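# Hang the ball-filled basket on the stand's peg

## Task

Lift the shallow basket by its cord handle and hang that handle on the peg of the stand, with the basket sitting as close to level as possible. Done only if every ball is still inside the basket afterwards and it stays hung without the robot. Nothing may fall or be left off the table.

## Robot and tools

Robot: two six-joint arms, left_arm and right_arm, each ending in a two-finger parallel gripper with a wrist camera. Bases sit at about (-0.031, +0.343, 0) m for left_arm and (-0.002, -0.337, 0) m for right_arm, each turned only slightly about z. A camera stand is fixed to the floor behind the arms. Loose objects may occasionally get a small push from outside.

Frames: the scene frame has its origin at table-top height halfway between the nominal bases; +x points out over the table, +y toward left_arm, +z up. Arm names do not match image left/right. In each gripper's own frame the fingers point along +z and close along y. end_effector_position is the point between the finger pads, just under 1 cm behind the tips.

execute_actions(actions, cameras): actions is a list of actions; each action is a list of 1 to 15 rows, one row per 1/30 s step. A short action repeats its final row until 15 steps pass. Every row has 14 numbers in [-1, 1]: left_arm dx, dy, dz, rx, ry, rz, opening, then the same seven for right_arm, always both arms. The six pose numbers are an offset, not a pose: measured from that arm's Hand target as it stood when the action began, along that Hand target's own axes. All rows of one action refer to that same start; a later action starts fresh, so sending an offset again moves further. Scale: 1.0 equals 0.6 m for dx/dy/dz and 180 degrees for rotation; rx, ry, rz form a single rotation vector. Opening is absolute: +1 fully open (pad gap about 87 mm), +0.5 about 69 mm, 0 about 43 mm, -0.5 about 18 mm, -1 closed. Six zeros re-send the current Hand target. A 0 opening is a real command, so to leave a gripper unchanged repeat its current opening. cameras: list of names, ["all"] or []; an empty actions list returns images by default and shows the full result.

move(target, speed, blend, opening_speed, blocking, cameras): target is one 14-number row (same layout and scale as above) or a list of up to 15 such rows. Every row is an offset from the Hand targets at the moment the move starts, not from the previous row. Grippers follow straight lines, all finishing together, at least 0.5 s and cut off at 10 s. speed is metres per second (0.002 to 2.9, default 0.25; rotation up to twice that in rad/s), one value or one per row. blend, in metres, rounds corners of a list; 0 stops at each row. opening_speed is fingers' rate on the -1..1 scale per second, at least 0.2. blocking=false returns after about 0.5 s while the move continues. Paths do not avoid obstacles or the other arm; faster moves lag, stray and hit harder. Keep paths away from an arm's own base. The result adds a move: line with the ending (done, off_target, moving, held, fault) and limits (paced = pose clipped, held = steps withheld). done means at rest within 10 mm and 2 degrees.

wait(seconds 0 to 10): lets time pass holding commands. stop(): brakes a running move. zoom_image(camera, region [x0, y0, x1, y1] in pixels, each side at most 504) enlarges part of that camera's newest image. read_manual() returns licence texts only. finished_scene(scene) ends the current scene permanently; pass its number.

Cameras (896x504 each): cam_head_left, cam_head_right, cam_high, cam_low, cam_left_wrist, cam_right_wrist.

Results: end_effector_position (m) and end_effector_quat_wxyz in the scene frame, possibly off by a few cm; Hand target, the last commanded pose after clipping, from which the next offsets count; Tool commands; grip_measured on the opening scale (readings can be off by about 1 mm); Joint positions, whose last number per arm is the gripper from 0 closed to 1 open; Joint velocities, a line that may say within noise or be absent; Joint torques, including gravity, joints 1 to 3 wrapping sign at ±28 N m. MOTOR HOT appears at 75 °C; OVER-TEMPERATURE FAULT at 90 °C folds that arm away for good.

Behaviour to expect: each step clips commanded rotation to 40 degrees from the measured one. Friction and weight leave the gripper short, low or tilted, especially when reaching far; check the reported pose after each move and correct tilt, or send the remaining gap as a further offset. Tiny moves may not happen or go sideways. A blocked arm keeps pushing until commanded back past where its gripper actually is.

Gripping: once the fingers touch, hold a command about 0.04 below grip_measured for full force, less for a lighter grip. A thin cord gets weaker force.

Avoid: arms or grippers touching each other, especially one gripper closing on the other's fingers; fast contact with the stand, table or heavy things; releasing the basket while it swings; tipping balls out; anything dropping or ending off the table; strain on wrist camera cables; long holds at full stretch that heat motors; and any arm fault stop.

Each tool is called after "Call:" by a JSON object that holds its "name" and its "arguments".

## Session

Call:
{"name": "execute_actions", "arguments": {"actions": []}}

Scene clock: 0.00 s.
left_arm: end_effector_position=(+0.3453, +0.3205, +0.0421) grip_measured=+0.976 end_effector_quat_wxyz=(+0.549, -0.002, +0.836, -0.008) | right_arm: end_effector_position=(+0.3672, -0.3384, +0.0383) grip_measured=+1.000 end_effector_quat_wxyz=(+0.555, +0.014, +0.832, -0.003)
Joint positions: left_arm=[-0.053 1.525 0.384 0.732 -0.071 -0.048 0.988] | right_arm=[-0.01 1.521 0.336 0.789 0.024 0.022 1]
Joint velocities: within noise
Joint torques (N m): no reading
Heat: left arm: 36 °C; right arm: 32 °C.
Hand target: left_arm +0.3502, +0.3200, +0.0504; +0.560, -0.003, +0.829, -0.009 | right_arm +0.3699, -0.3384, +0.0427; +0.560, +0.014, +0.829, -0.003
Tool commands: left_gripper/opening=+1.0 right_gripper/opening=+1.0

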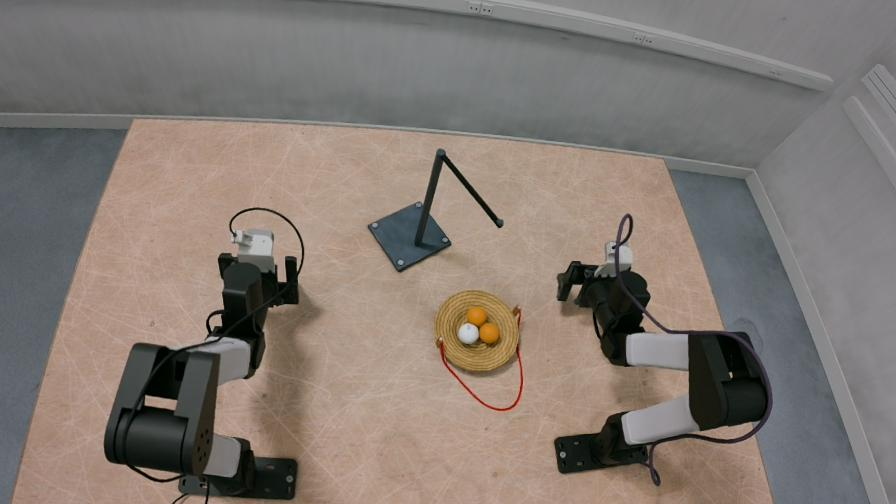

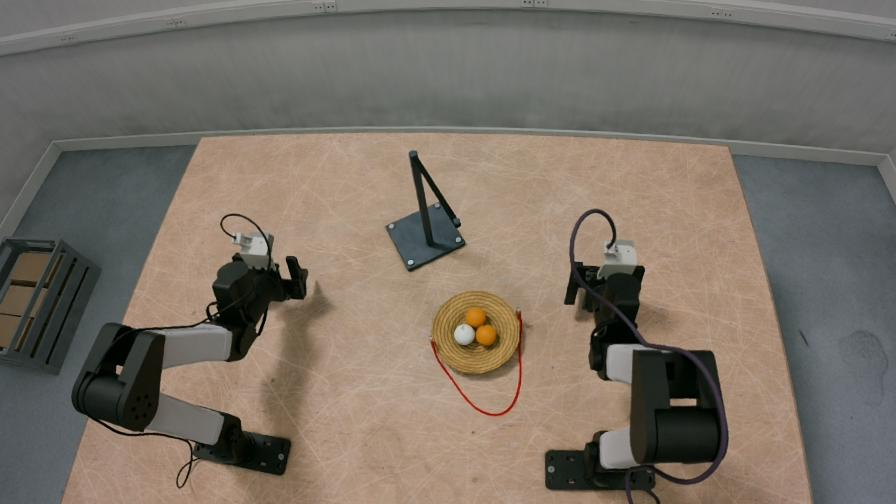

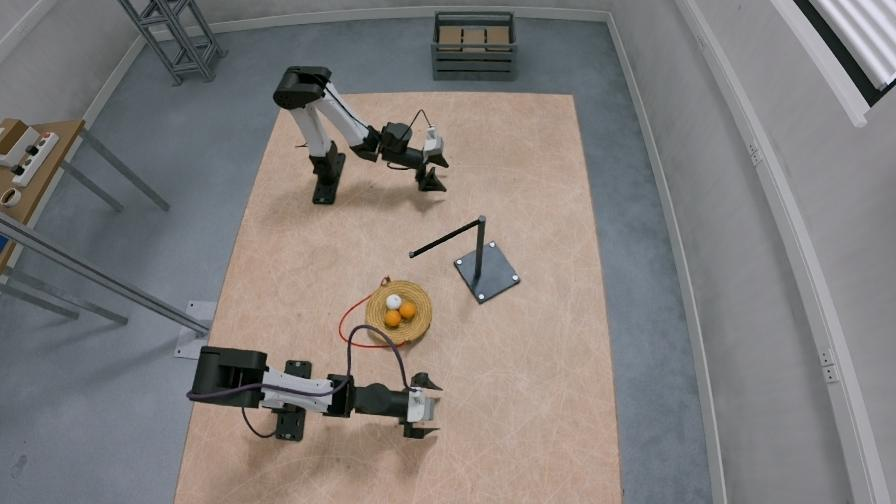

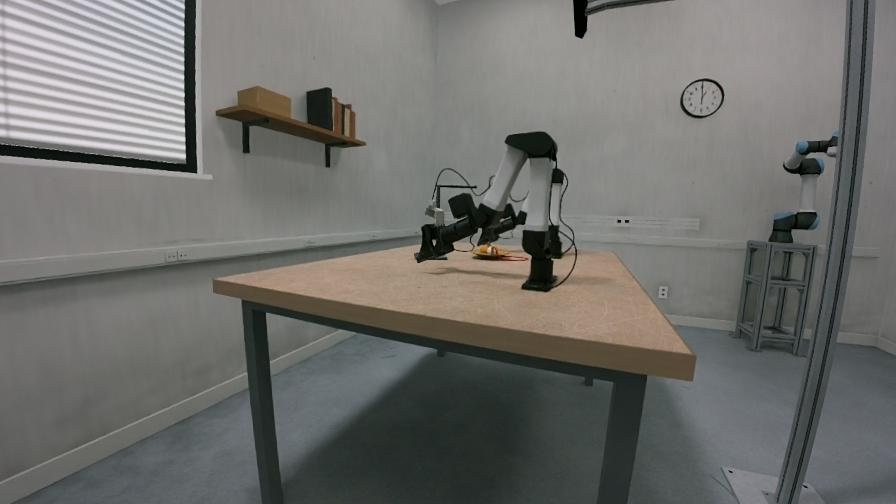

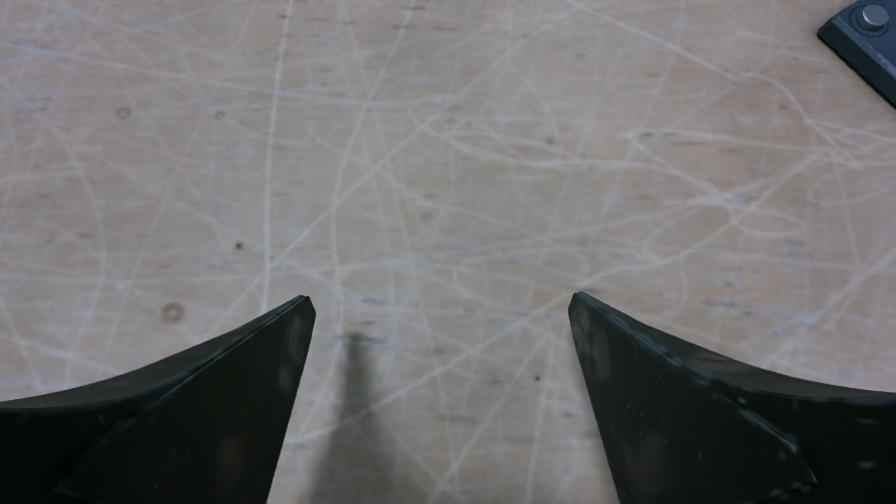

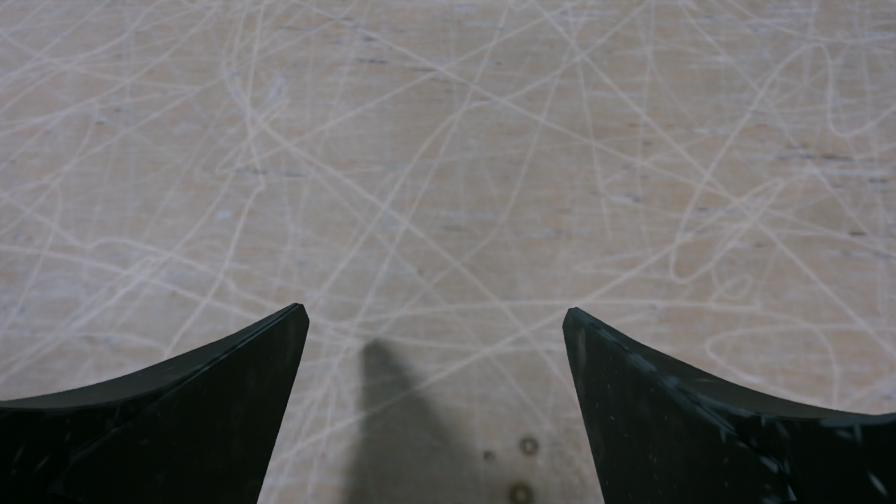

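Call:
{"name": "zoom_image", "arguments": {"camera": "cam_head_right", "region": [360, 130, 584, 256]}}

Call:
{"name": "zoom_image", "arguments": {"camera": "cam_head_left", "region": [360, 130, 584, 290]}}

Call:
{"name": "zoom_image", "arguments": {"camera": "cam_high", "region": [380, 190, 560, 320]}}

Call:
{"name": "zoom_image", "arguments": {"camera": "cam_low", "region": [400, 120, 620, 300]}}

Call:
{"name": "zoom_image", "arguments": {"camera": "cam_head_left", "region": [410, 270, 560, 420]}}

Call:
{"name": "zoom_image", "arguments": {"camera": "cam_head_right", "region": [410, 270, 560, 420]}}

Call:
{"name": "zoom_image", "arguments": {"camera": "cam_high", "region": [320, 260, 450, 370]}}

Scaled by 2.250 from the camera's 896x504 image, which has a finer 1280x720 frame.

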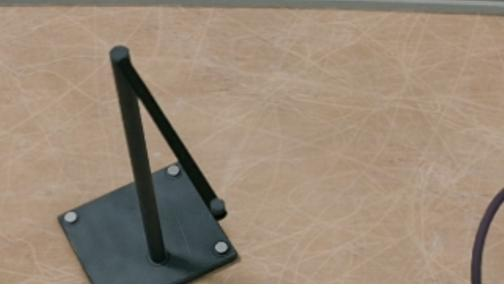

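Scaled by 2.250 from the camera's 896x504 image, which has a finer 1280x720 frame.

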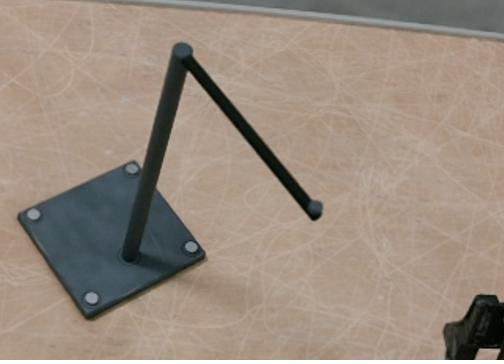

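Scaled by 2.800 from the camera's 896x504 image, which has a finer 1280x720 frame.

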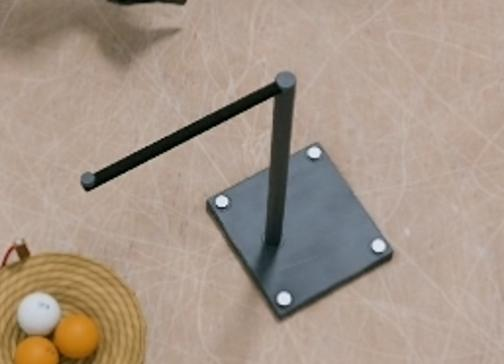

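Scaled by 2.291 from the camera's 896x504 image, which has a finer 1280x720 frame.

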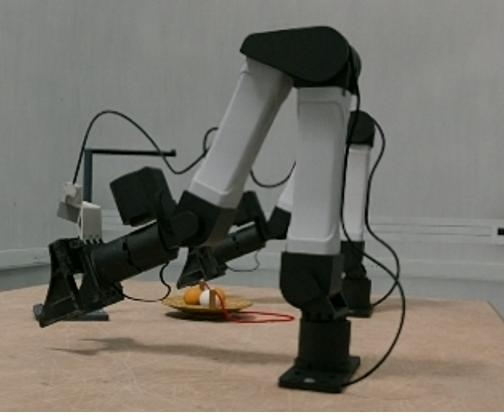

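Scaled by 3.360 from the camera's 896x504 image, which has a finer 1280x720 frame.

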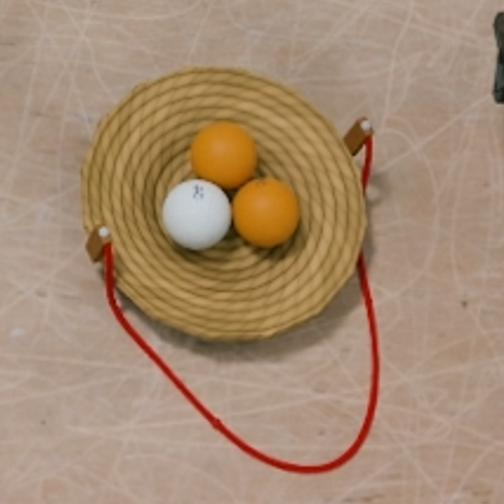

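Scaled by 3.360 from the camera's 896x504 image, which has a finer 1280x720 frame.

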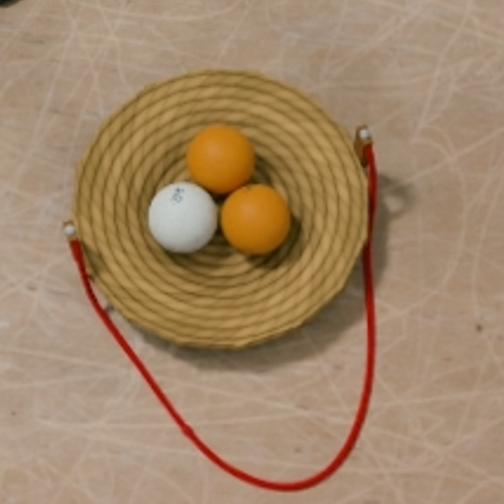

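Scaled by 3.877 from the camera's 896x504 image, which has a finer 1280x720 frame.

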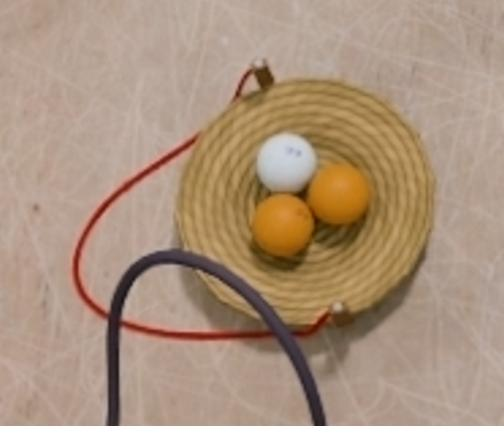

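Call:
{"name": "zoom_image", "arguments": {"camera": "cam_head_left", "region": [450, 360, 530, 420]}}

Call:
{"name": "zoom_image", "arguments": {"camera": "cam_head_right", "region": [420, 290, 540, 360]}}

Scaled by 6.300 from the camera's 896x504 image, which has a finer 1280x720 frame.

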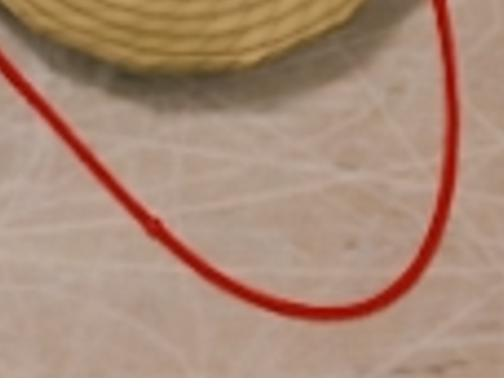

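Scaled by 4.200 from the camera's 896x504 image, which has a finer 1280x720 frame.

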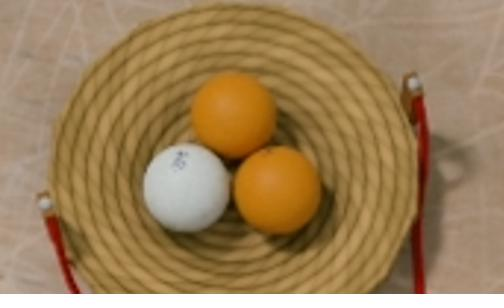

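Call:
{"name": "move", "arguments": {"target": [[-0.1127, -0.407, -0.4575, 0.3715, 0.0421, 0.1864, 1, 0, 0, 0, 0, 0, 0, 1], [0.1097, -0.7654, -0.4558, 0.3715, 0.0421, 0.1864, 1, 0, 0, 0, 0, 0, 0, 1]], "speed": 0.25, "blend": [0.05, 0], "cameras": ["all"]}}

Scene clock: 426.87 s.
left_arm: end_effector_position=(+0.0668, -0.1230, +0.0866) grip_measured=+0.976 end_effector_quat_wxyz=(+0.381, +0.539, +0.692, -0.292) | right_arm: end_effector_position=(+0.3672, -0.3384, +0.0383) grip_measured=+1.000 end_effector_quat_wxyz=(+0.555, +0.014, +0.832, -0.003)
Joint positions: left_arm=[-1.346 1.745 1.021 0.155 -0.057 -0.029 0.988] | right_arm=[-0.01 1.521 0.336 0.789 0.024 0.022 1]
Joint torques (N m): left_arm=[-0.16 -7.43 9.14 1.75 0.01 -0.36] | right_arm=[-0.08 -4.01 5.03 1.77 0.04 0.01]
Heat: left arm: 42 °C; right arm: 34 °C.
Hand target: left_arm +0.0697, -0.1371, +0.0994; +0.397, +0.528, +0.687, -0.304 | right_arm +0.3699, -0.3384, +0.0427; +0.560, +0.014, +0.829, -0.003
Off the commanded pose: left_arm 0.019 m, 3 deg | right_arm 0.005 m, 1 deg.
move: off_target (left_arm)
camera_calibration:
cam_left_wrist: T_world_to_cam=[[-0.97288, -0.230752, 0.0160718, 0.032114], [-0.230876, 0.964445, -0.128618, 0.165359], [0.0141784, -0.12884, -0.991564, 0.211525], [0, 0, 0, 1]] pos_world=[0.0664216, -0.124817, 0.230493]

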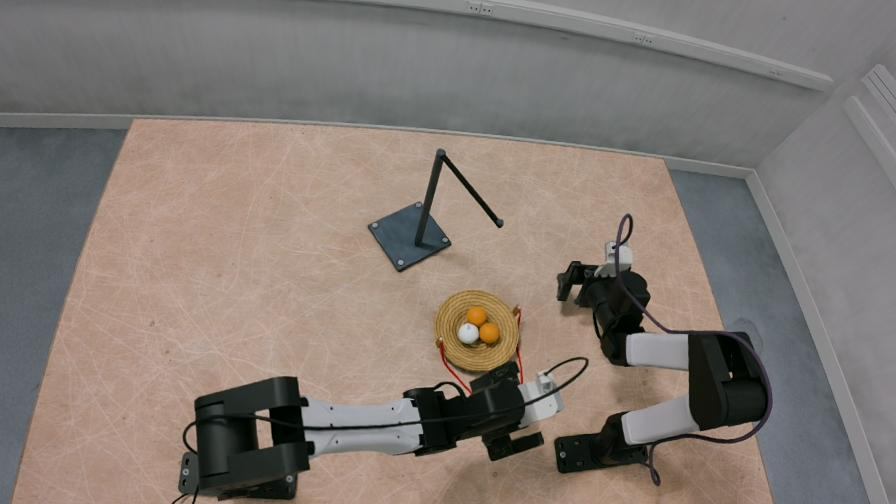

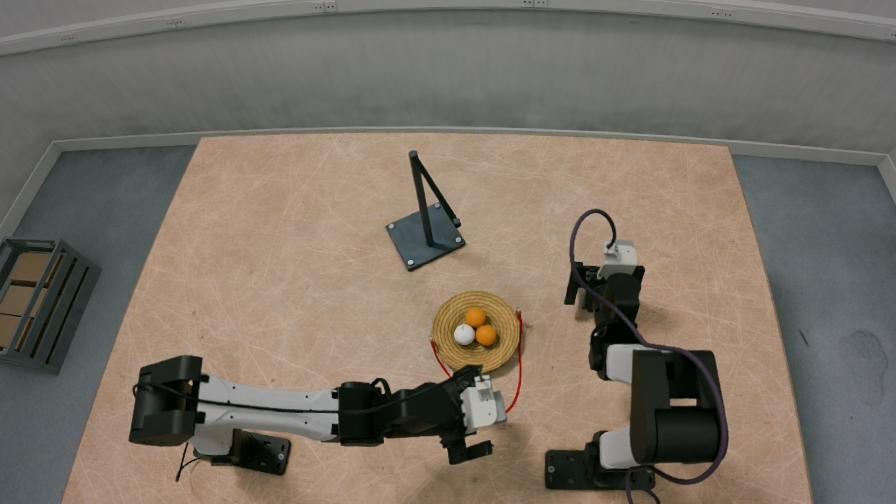

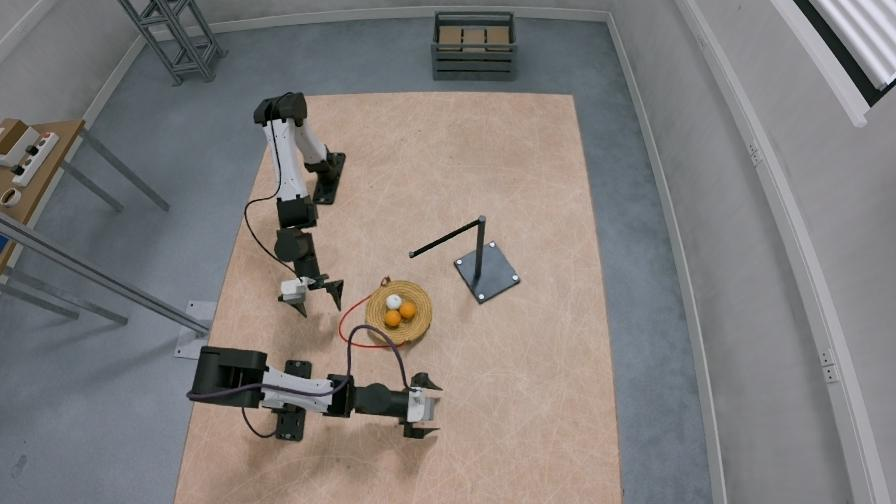

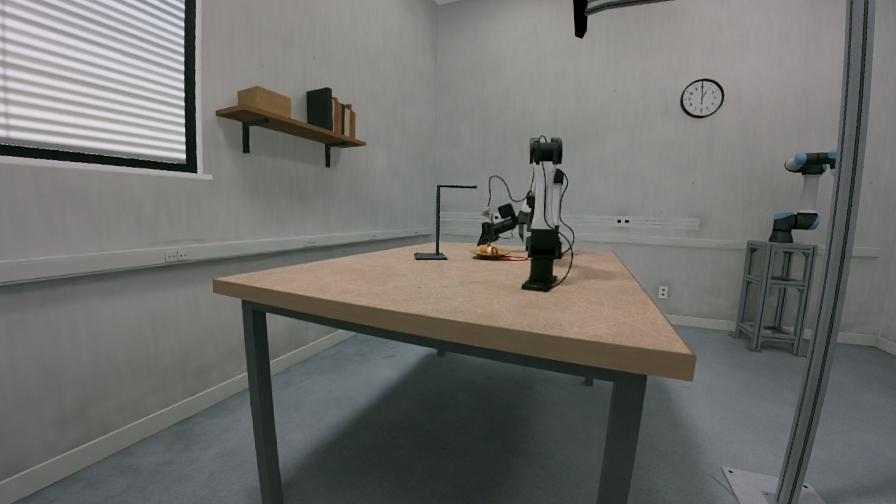

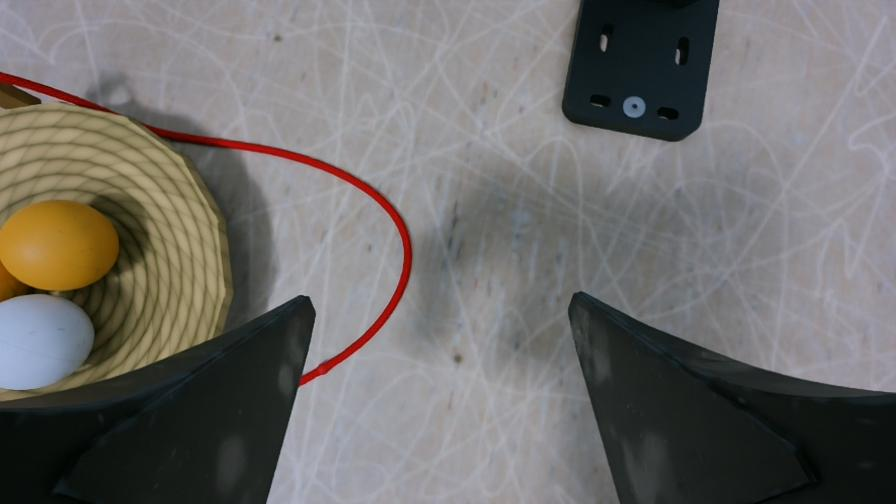

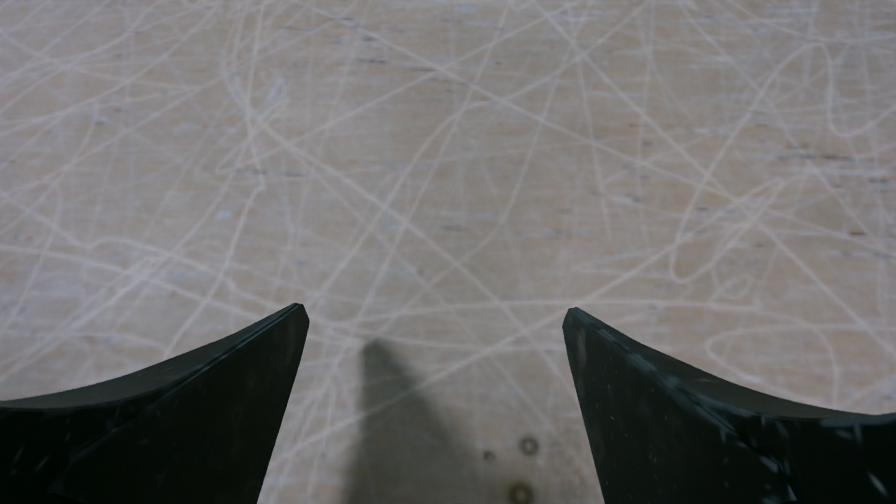

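Call:
{"name": "move", "arguments": {"target": [0.0536, 0.0236, 0.0951, 0, 0, 0, 0.1, 0, 0, 0, 0, 0, 0, 1], "speed": 0.15, "cameras": ["cam_left_wrist", "cam_head_left"]}}

Scene clock: 480.03 s.
left_arm: end_effector_position=(+0.0878, -0.1520, +0.0324) grip_measured=+0.100 end_effector_quat_wxyz=(+0.383, +0.531, +0.697, -0.292) | right_arm: end_effector_position=(+0.3672, -0.3384, +0.0383) grip_measured=+1.000 end_effector_quat_wxyz=(+0.555, +0.014, +0.832, -0.003)
Joint positions: left_arm=[-1.311 1.97 1.066 0.337 -0.038 -0.025 0.55] | right_arm=[-0.01 1.521 0.336 0.789 0.024 0.022 1]
Joint torques (N m): left_arm=[0.21 -9.02 8.47 1.77 0.14 -0.18] | right_arm=[-0.01 -4 5.03 1.78 0.05 0.01]
Heat: left arm: 45 °C; right arm: 34 °C.
Hand target: left_arm +0.0921, -0.1656, +0.0432; +0.397, +0.527, +0.687, -0.304 | right_arm +0.3699, -0.3384, +0.0427; +0.560, +0.014, +0.829, -0.003
Off the commanded pose: left_arm 0.018 m, 2 deg | right_arm 0.005 m, 1 deg.
move: off_target (left_arm)
camera_calibration:
cam_left_wrist: T_world_to_cam=[[-0.968541, -0.247846, 0.0223664, 0.0435075], [-0.248607, 0.959678, -0.131193, 0.19209], [0.0110511, -0.132626, -0.991104, 0.15352], [0, 0, 0, 1]] pos_world=[0.0881972, -0.153201, 0.176382]
Images, in order (width x height): cam_head_left 896x504, cam_left_wrist 896x504.

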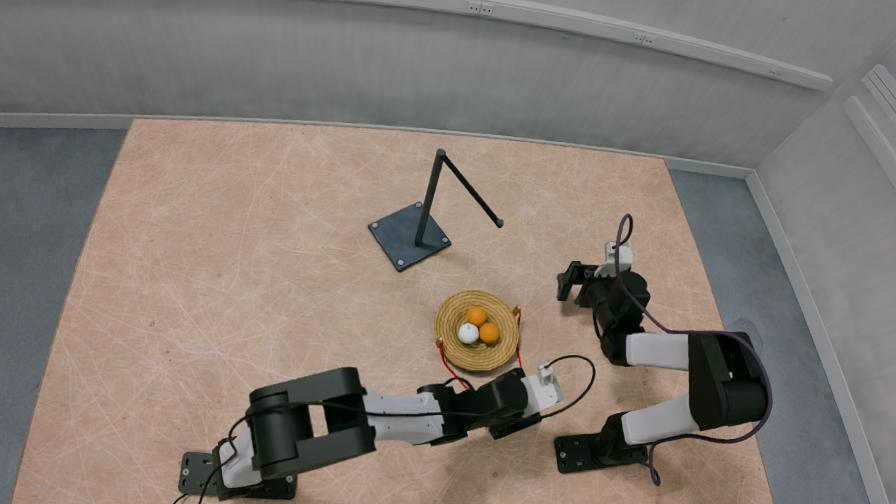

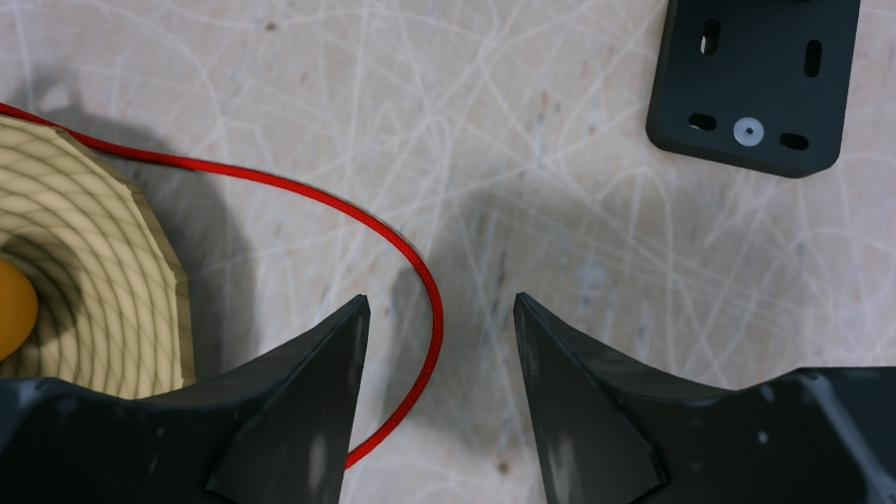

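Call:
{"name": "move", "arguments": {"target": [0.0173, 0, 0.01, 0, 0, 0, 0.1, 0, 0, 0, 0, 0, 0, 1], "speed": 0.06, "cameras": ["cam_left_wrist"]}}

Scene clock: 489.60 s.
left_arm: end_effector_position=(+0.0888, -0.1566, +0.0252) grip_measured=+0.100 end_effector_quat_wxyz=(+0.387, +0.529, +0.695, -0.295) | right_arm: end_effector_position=(+0.3672, -0.3384, +0.0383) grip_measured=+1.000 end_effector_quat_wxyz=(+0.555, +0.014, +0.832, -0.003)
Joint positions: left_arm=[-1.311 2.001 1.066 0.381 -0.038 -0.025 0.55] | right_arm=[-0.01 1.521 0.336 0.789 0.024 0.022 1]
Joint torques (N m): left_arm=[0.35 -9.13 7.36 1.8 0.14 -0.16] | right_arm=[-0.05 -4.01 5.07 1.78 0.04 0.01]
Heat: left arm: 45 °C; right arm: 34 °C.
Hand target: left_arm +0.0922, -0.1656, +0.0311; +0.397, +0.528, +0.687, -0.304 | right_arm +0.3699, -0.3384, +0.0427; +0.560, +0.014, +0.829, -0.003
Off the commanded pose: left_arm 0.011 m, 2 deg | right_arm 0.005 m, 1 deg.
move: off_target (left_arm)
camera_calibration:
cam_left_wrist: T_world_to_cam=[[-0.968688, -0.247271, 0.0223899, 0.04363], [-0.247886, 0.958095, -0.143548, 0.195867], [0.0140438, -0.144604, -0.98939, 0.143556], [0, 0, 0, 1]] pos_world=[0.0888004, -0.156112, 0.169172]
Images, in order (width x height): cam_left_wrist 896x504.

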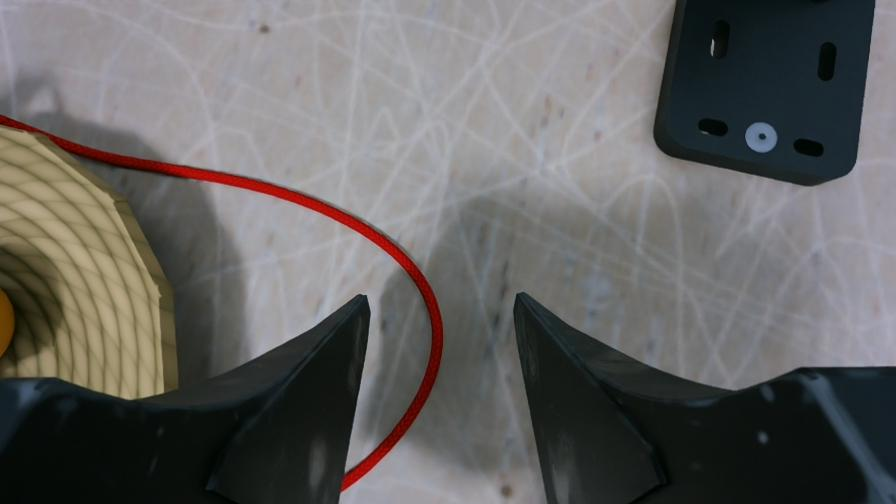

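Call:
{"name": "move", "arguments": {"target": [0.0168, 0.0013, 0.0042, 0, 0, 0, 0.1, 0, 0, 0, 0, 0, 0, 1], "speed": 0.05, "cameras": ["cam_left_wrist"]}}

Scene clock: 496.13 s.
left_arm: end_effector_position=(+0.0898, -0.1618, +0.0244) grip_measured=+0.100 end_effector_quat_wxyz=(+0.395, +0.526, +0.690, -0.302) | right_arm: end_effector_position=(+0.3672, -0.3384, +0.0383) grip_measured=+1.000 end_effector_quat_wxyz=(+0.555, +0.014, +0.832, -0.003)
Joint positions: left_arm=[-1.311 2.019 1.066 0.422 -0.036 -0.024 0.55] | right_arm=[-0.01 1.521 0.336 0.789 0.024 0.022 1]
Joint torques (N m): left_arm=[0.4 -9.29 5.31 1.82 0.16 -0.17] | right_arm=[-0.09 -4.05 5.05 1.77 0.03 0.02]
Heat: left arm: 45 °C; right arm: 34 °C.
Hand target: left_arm +0.0922, -0.1626, +0.0212; +0.397, +0.527, +0.687, -0.304 | right_arm +0.3699, -0.3384, +0.0427; +0.560, +0.014, +0.829, -0.003
Off the commanded pose: left_arm 0.004 m, 1 deg | right_arm 0.005 m, 1 deg.
move: done
camera_calibration:
cam_left_wrist: T_world_to_cam=[[-0.969155, -0.245331, 0.0234895, 0.0436593], [-0.245755, 0.954849, -0.166939, 0.200791], [0.0185263, -0.167562, -0.985687, 0.137729], [0, 0, 0, 1]] pos_world=[0.0891065, -0.157936, 0.168252]
Images, in order (width x height): cam_left_wrist 896x504.

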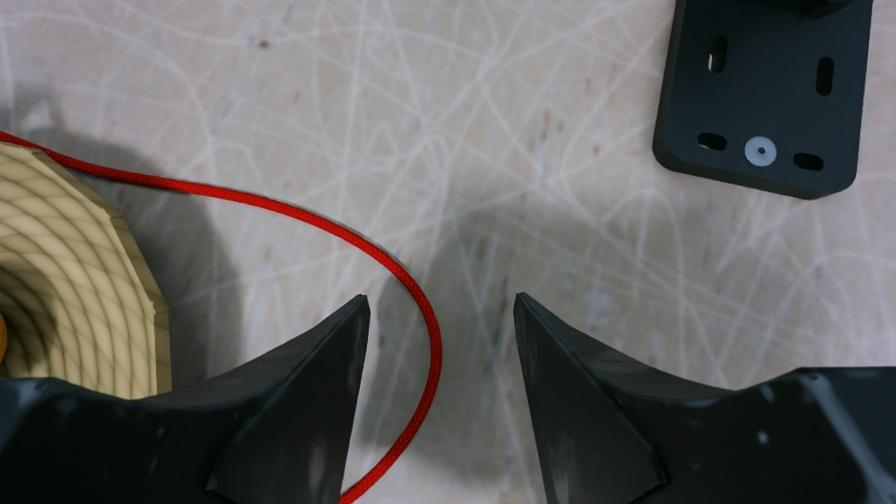

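Call:
{"name": "move", "arguments": {"target": [0.0164, 0.0026, -0.0017, 0, 0, 0, 0.1, 0, 0, 0, 0, 0, 0, 1], "speed": 0.05, "cameras": ["cam_left_wrist"]}}

Scene clock: 508.93 s.
left_arm: end_effector_position=(+0.0906, -0.1584, +0.0194) grip_measured=+0.100 end_effector_quat_wxyz=(+0.397, +0.525, +0.689, -0.305) | right_arm: end_effector_position=(+0.3672, -0.3384, +0.0383) grip_measured=+1.000 end_effector_quat_wxyz=(+0.555, +0.014, +0.832, -0.003)
Joint positions: left_arm=[-1.307 2.023 1.038 0.463 -0.033 -0.022 0.55] | right_arm=[-0.01 1.521 0.336 0.789 0.024 0.022 1]
Joint torques (N m): left_arm=[0.34 -9.03 4.59 1.78 0.16 -0.13] | right_arm=[-0.05 -4.03 5.04 1.77 0.04 0.01]
Heat: left arm: 45 °C; right arm: 34 °C.
Hand target: left_arm +0.0922, -0.1566, +0.0132; +0.397, +0.527, +0.687, -0.304 | right_arm +0.3699, -0.3384, +0.0427; +0.560, +0.014, +0.829, -0.003
Off the commanded pose: left_arm 0.007 m, 0 deg | right_arm 0.005 m, 1 deg.
move: done
camera_calibration:
cam_left_wrist: T_world_to_cam=[[-0.96914, -0.245382, 0.0235534, 0.045348], [-0.245662, 0.953472, -0.174762, 0.196828], [0.0204259, -0.175155, -0.984329, 0.131883], [0, 0, 0, 1]] pos_world=[0.089608, -0.153443, 0.163146]
Images, in order (width x height): cam_left_wrist 896x504.

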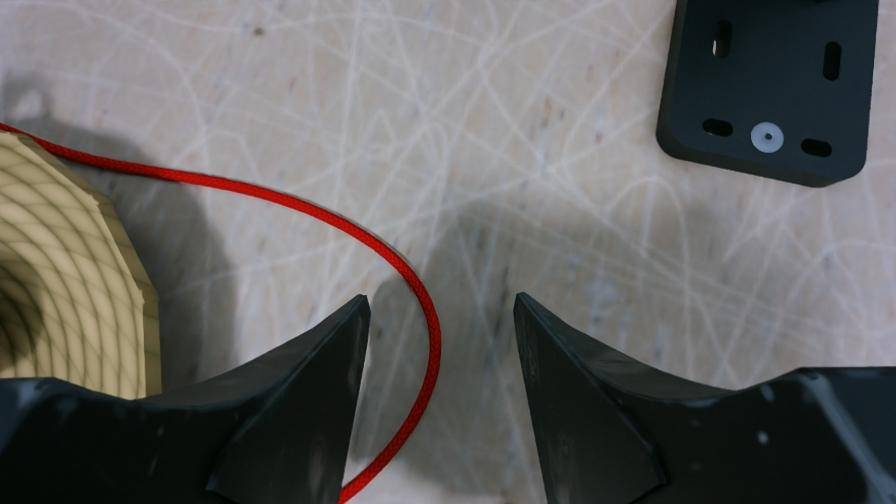

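Call:
{"name": "move", "arguments": {"target": [0.0149, 0.0026, -0.0026, 0, 0, 0, 0.1, 0, 0, 0, 0, 0, 0, 1], "speed": 0.05, "cameras": ["cam_left_wrist"]}}

Scene clock: 513.30 s.
left_arm: end_effector_position=(+0.0911, -0.1546, +0.0160) grip_measured=+0.100 end_effector_quat_wxyz=(+0.402, +0.523, +0.686, -0.308) | right_arm: end_effector_position=(+0.3672, -0.3384, +0.0383) grip_measured=+1.000 end_effector_quat_wxyz=(+0.555, +0.014, +0.832, -0.003)
Joint positions: left_arm=[-1.303 2.023 1.006 0.507 -0.031 -0.02 0.55] | right_arm=[-0.01 1.521 0.336 0.789 0.024 0.022 1]
Joint torques (N m): left_arm=[0.38 -8.8 4.37 1.77 0.17 -0.16] | right_arm=[-0.08 -4.04 5 1.77 0.04 0.02]
Heat: left arm: 45 °C; right arm: 34 °C.
Hand target: left_arm +0.0921, -0.1506, +0.0063; +0.397, +0.528, +0.687, -0.304 | right_arm +0.3699, -0.3384, +0.0427; +0.560, +0.014, +0.829, -0.003
Off the commanded pose: left_arm 0.011 m, 1 deg | right_arm 0.005 m, 1 deg.
move: off_target (left_arm)
camera_calibration:
cam_left_wrist: T_world_to_cam=[[-0.969177, -0.24525, 0.0233965, 0.0468258], [-0.245229, 0.951245, -0.187071, 0.192598], [0.0236235, -0.187043, -0.982068, 0.127082], [0, 0, 0, 1]] pos_world=[0.0896109, -0.147954, 0.159737]
Images, in order (width x height): cam_left_wrist 896x504.

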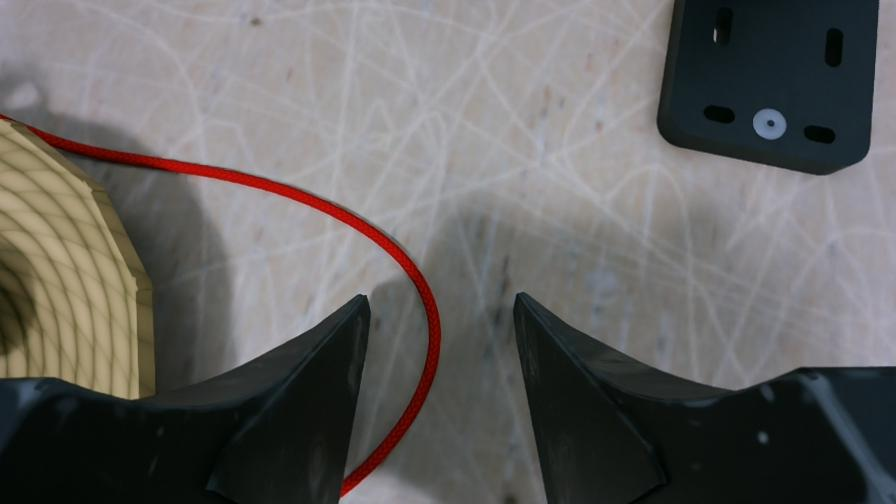

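Call:
{"name": "move", "arguments": {"target": [0.0101, 0.0009, 0.001, 0, 0, 0, 0.1, 0, 0, 0, 0, 0, 0, 1], "speed": 0.05, "cameras": ["cam_left_wrist"]}}

Scene clock: 517.87 s.
left_arm: end_effector_position=(+0.0910, -0.1549, +0.0154) grip_measured=+0.100 end_effector_quat_wxyz=(+0.407, +0.520, +0.683, -0.313) | right_arm: end_effector_position=(+0.3672, -0.3384, +0.0383) grip_measured=+1.000 end_effector_quat_wxyz=(+0.555, +0.014, +0.832, -0.003)
Joint positions: left_arm=[-1.303 2.028 0.991 0.544 -0.03 -0.02 0.55] | right_arm=[-0.01 1.521 0.336 0.789 0.024 0.022 1]
Joint torques (N m): left_arm=[0.47 -8.34 4.07 1.61 0.18 -0.18] | right_arm=[-0.03 -3.97 5.04 1.78 0.04 0.03]
Heat: left arm: 44 °C; right arm: 34 °C.
Hand target: left_arm +0.0920, -0.1480, +0.0006; +0.397, +0.527, +0.687, -0.304 | right_arm +0.3699, -0.3384, +0.0427; +0.560, +0.014, +0.829, -0.003
Off the commanded pose: left_arm 0.016 m, 2 deg | right_arm 0.005 m, 1 deg.
move: off_target (left_arm)
camera_calibration:
cam_left_wrist: T_world_to_cam=[[-0.969487, -0.243995, 0.0236827, 0.0469415], [-0.243616, 0.948182, -0.203965, 0.192434], [0.027311, -0.203511, -0.978692, 0.123518], [0, 0, 0, 1]] pos_world=[0.0890157, -0.145871, 0.159024]
Images, in order (width x height): cam_left_wrist 896x504.

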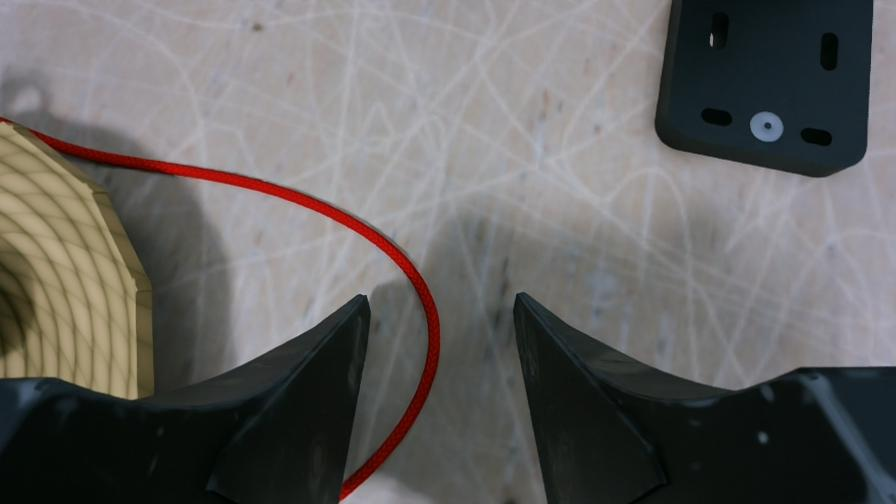

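Call:
{"name": "move", "arguments": {"target": [0, 0, 0, 0, 0, 0, -1, 0, 0, 0, 0, 0, 0, 1], "speed": 0.05, "opening_speed": 0.8, "cameras": ["cam_left_wrist", "cam_head_left"]}}

Scene clock: 536.27 s.
left_arm: end_effector_position=(+0.0923, -0.1547, +0.0155) grip_measured=-0.943 end_effector_quat_wxyz=(+0.408, +0.520, +0.683, -0.312) | right_arm: end_effector_position=(+0.3672, -0.3384, +0.0383) grip_measured=+1.000 end_effector_quat_wxyz=(+0.555, +0.014, +0.832, -0.003)
Joint positions: left_arm=[-1.301 2.028 0.991 0.545 -0.029 -0.018 0.028] | right_arm=[-0.01 1.521 0.336 0.789 0.024 0.022 1]
Joint torques (N m): left_arm=[0.16 -8.35 4.11 1.66 0.17 -0.17] | right_arm=[-0.05 -3.99 5.04 1.78 0.04 0.01]
Heat: left arm: 44 °C; right arm: 35 °C.
Hand target: left_arm +0.0920, -0.1480, +0.0006; +0.397, +0.528, +0.687, -0.304 | right_arm +0.3699, -0.3384, +0.0427; +0.560, +0.014, +0.829, -0.003
Off the commanded pose: left_arm 0.016 m, 2 deg | right_arm 0.005 m, 1 deg.
move: off_target (left_arm)
camera_calibration:
cam_left_wrist: T_world_to_cam=[[-0.9692, -0.245223, 0.022756, 0.0481185], [-0.244608, 0.947777, -0.204661, 0.192602], [0.02862, -0.203924, -0.978568, 0.123447], [0, 0, 0, 1]] pos_world=[0.0902154, -0.14557, 0.159125]
Images, in order (width x height): cam_head_left 896x504, cam_left_wrist 896x504.

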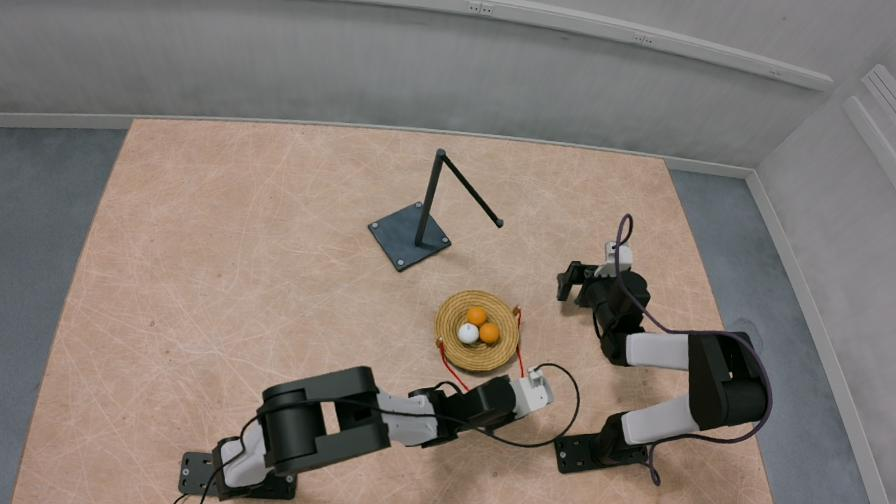

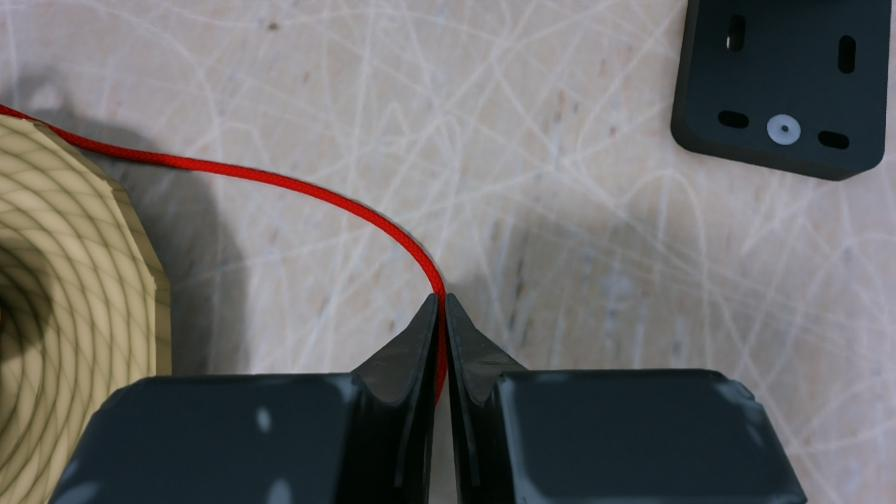

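Call:
{"name": "move", "arguments": {"target": [[-0.2334, 0.012, -0.1271, 0, 0, 0, -1, 0, 0, 0, 0, 0, 0, 1], [-0.3682, 0.267, -0.2256, -0.0337, 0, -0.0194, -1, 0, 0, 0, 0, 0, 0, 1]], "speed": 0.1, "blend": [0.04, 0], "cameras": ["all"]}}

Scene clock: 562.00 s.
left_arm: end_effector_position=(+0.2417, -0.0952, +0.2483) grip_measured=-0.943 end_effector_quat_wxyz=(+0.405, +0.483, +0.727, -0.274) | right_arm: end_effector_position=(+0.3672, -0.3384, +0.0383) grip_measured=+1.000 end_effector_quat_wxyz=(+0.555, +0.014, +0.832, -0.003)
Joint positions: left_arm=[-0.923 1.799 1.736 -0.497 0.188 0.108 0.028] | right_arm=[-0.01 1.521 0.336 0.789 0.024 0.022 1]
Joint torques (N m): left_arm=[-0.01 -8.59 9.85 1.55 0.22 -0.16] | right_arm=[-0.05 -4.05 5.01 1.77 0.04 0.01]
Heat: left arm: 44 °C; right arm: 35 °C.
Hand target: left_arm +0.2450, -0.1002, +0.2596; +0.415, +0.485, +0.718, -0.279 | right_arm +0.3699, -0.3384, +0.0427; +0.560, +0.014, +0.829, -0.003
Off the commanded pose: left_arm 0.013 m, 2 deg | right_arm 0.005 m, 1 deg.
move: off_target (left_arm)
camera_calibration:
cam_left_wrist: T_world_to_cam=[[-0.929949, -0.366524, 0.0292457, 0.179529], [-0.366684, 0.918593, -0.14741, 0.232828], [0.0271645, -0.147808, -0.988643, 0.36726], [0, 0, 0, 1]] pos_world=[0.242351, -0.0937888, 0.39216]

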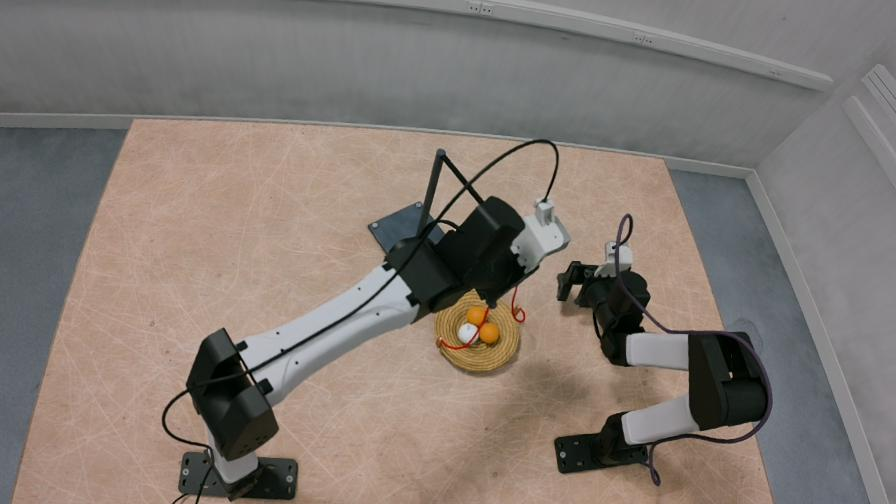

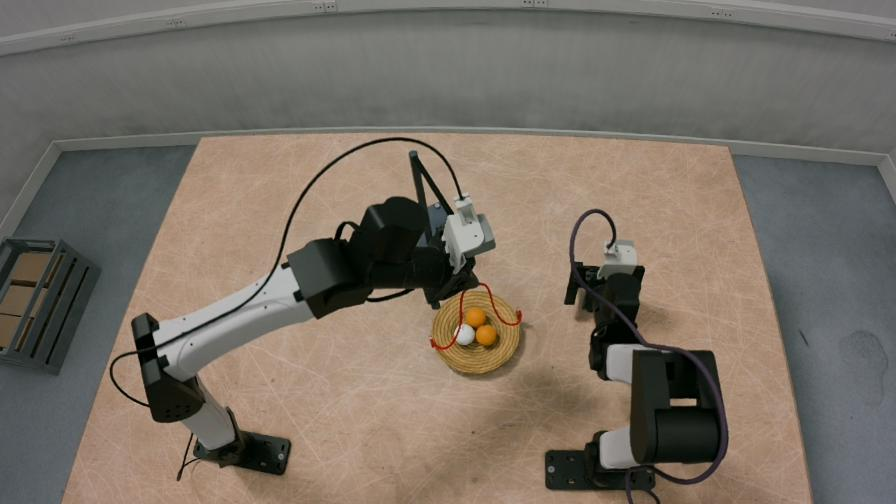

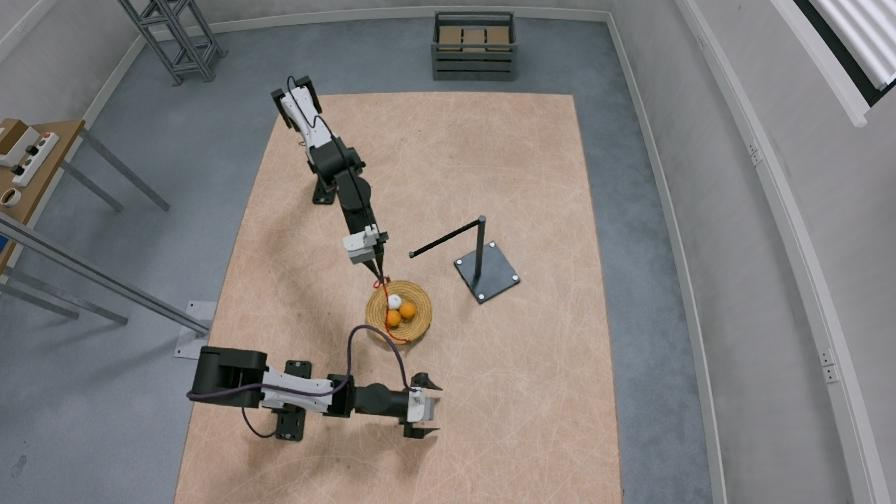

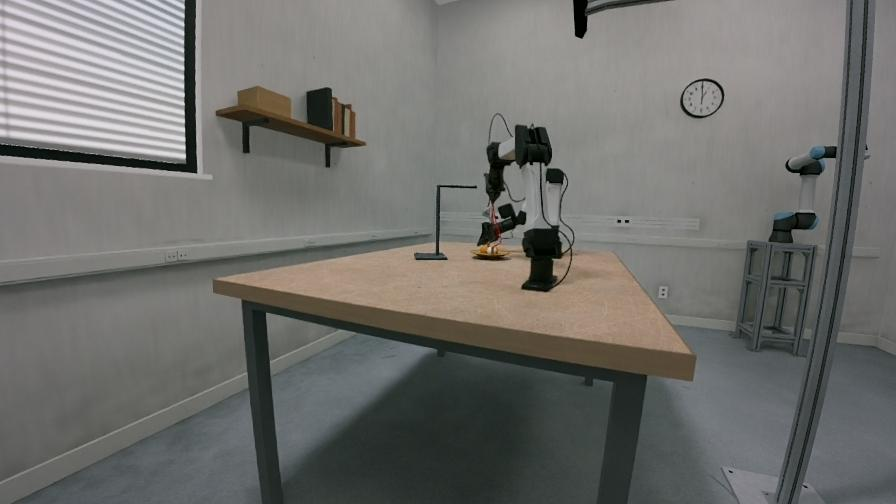

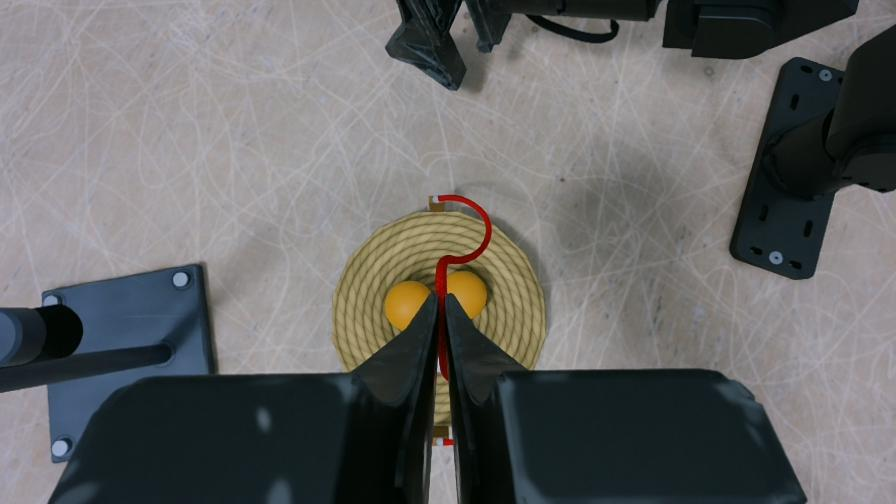

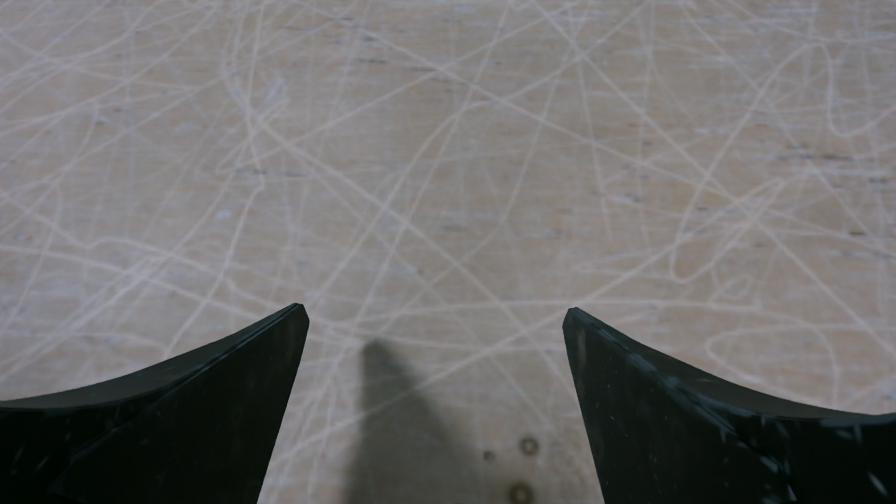

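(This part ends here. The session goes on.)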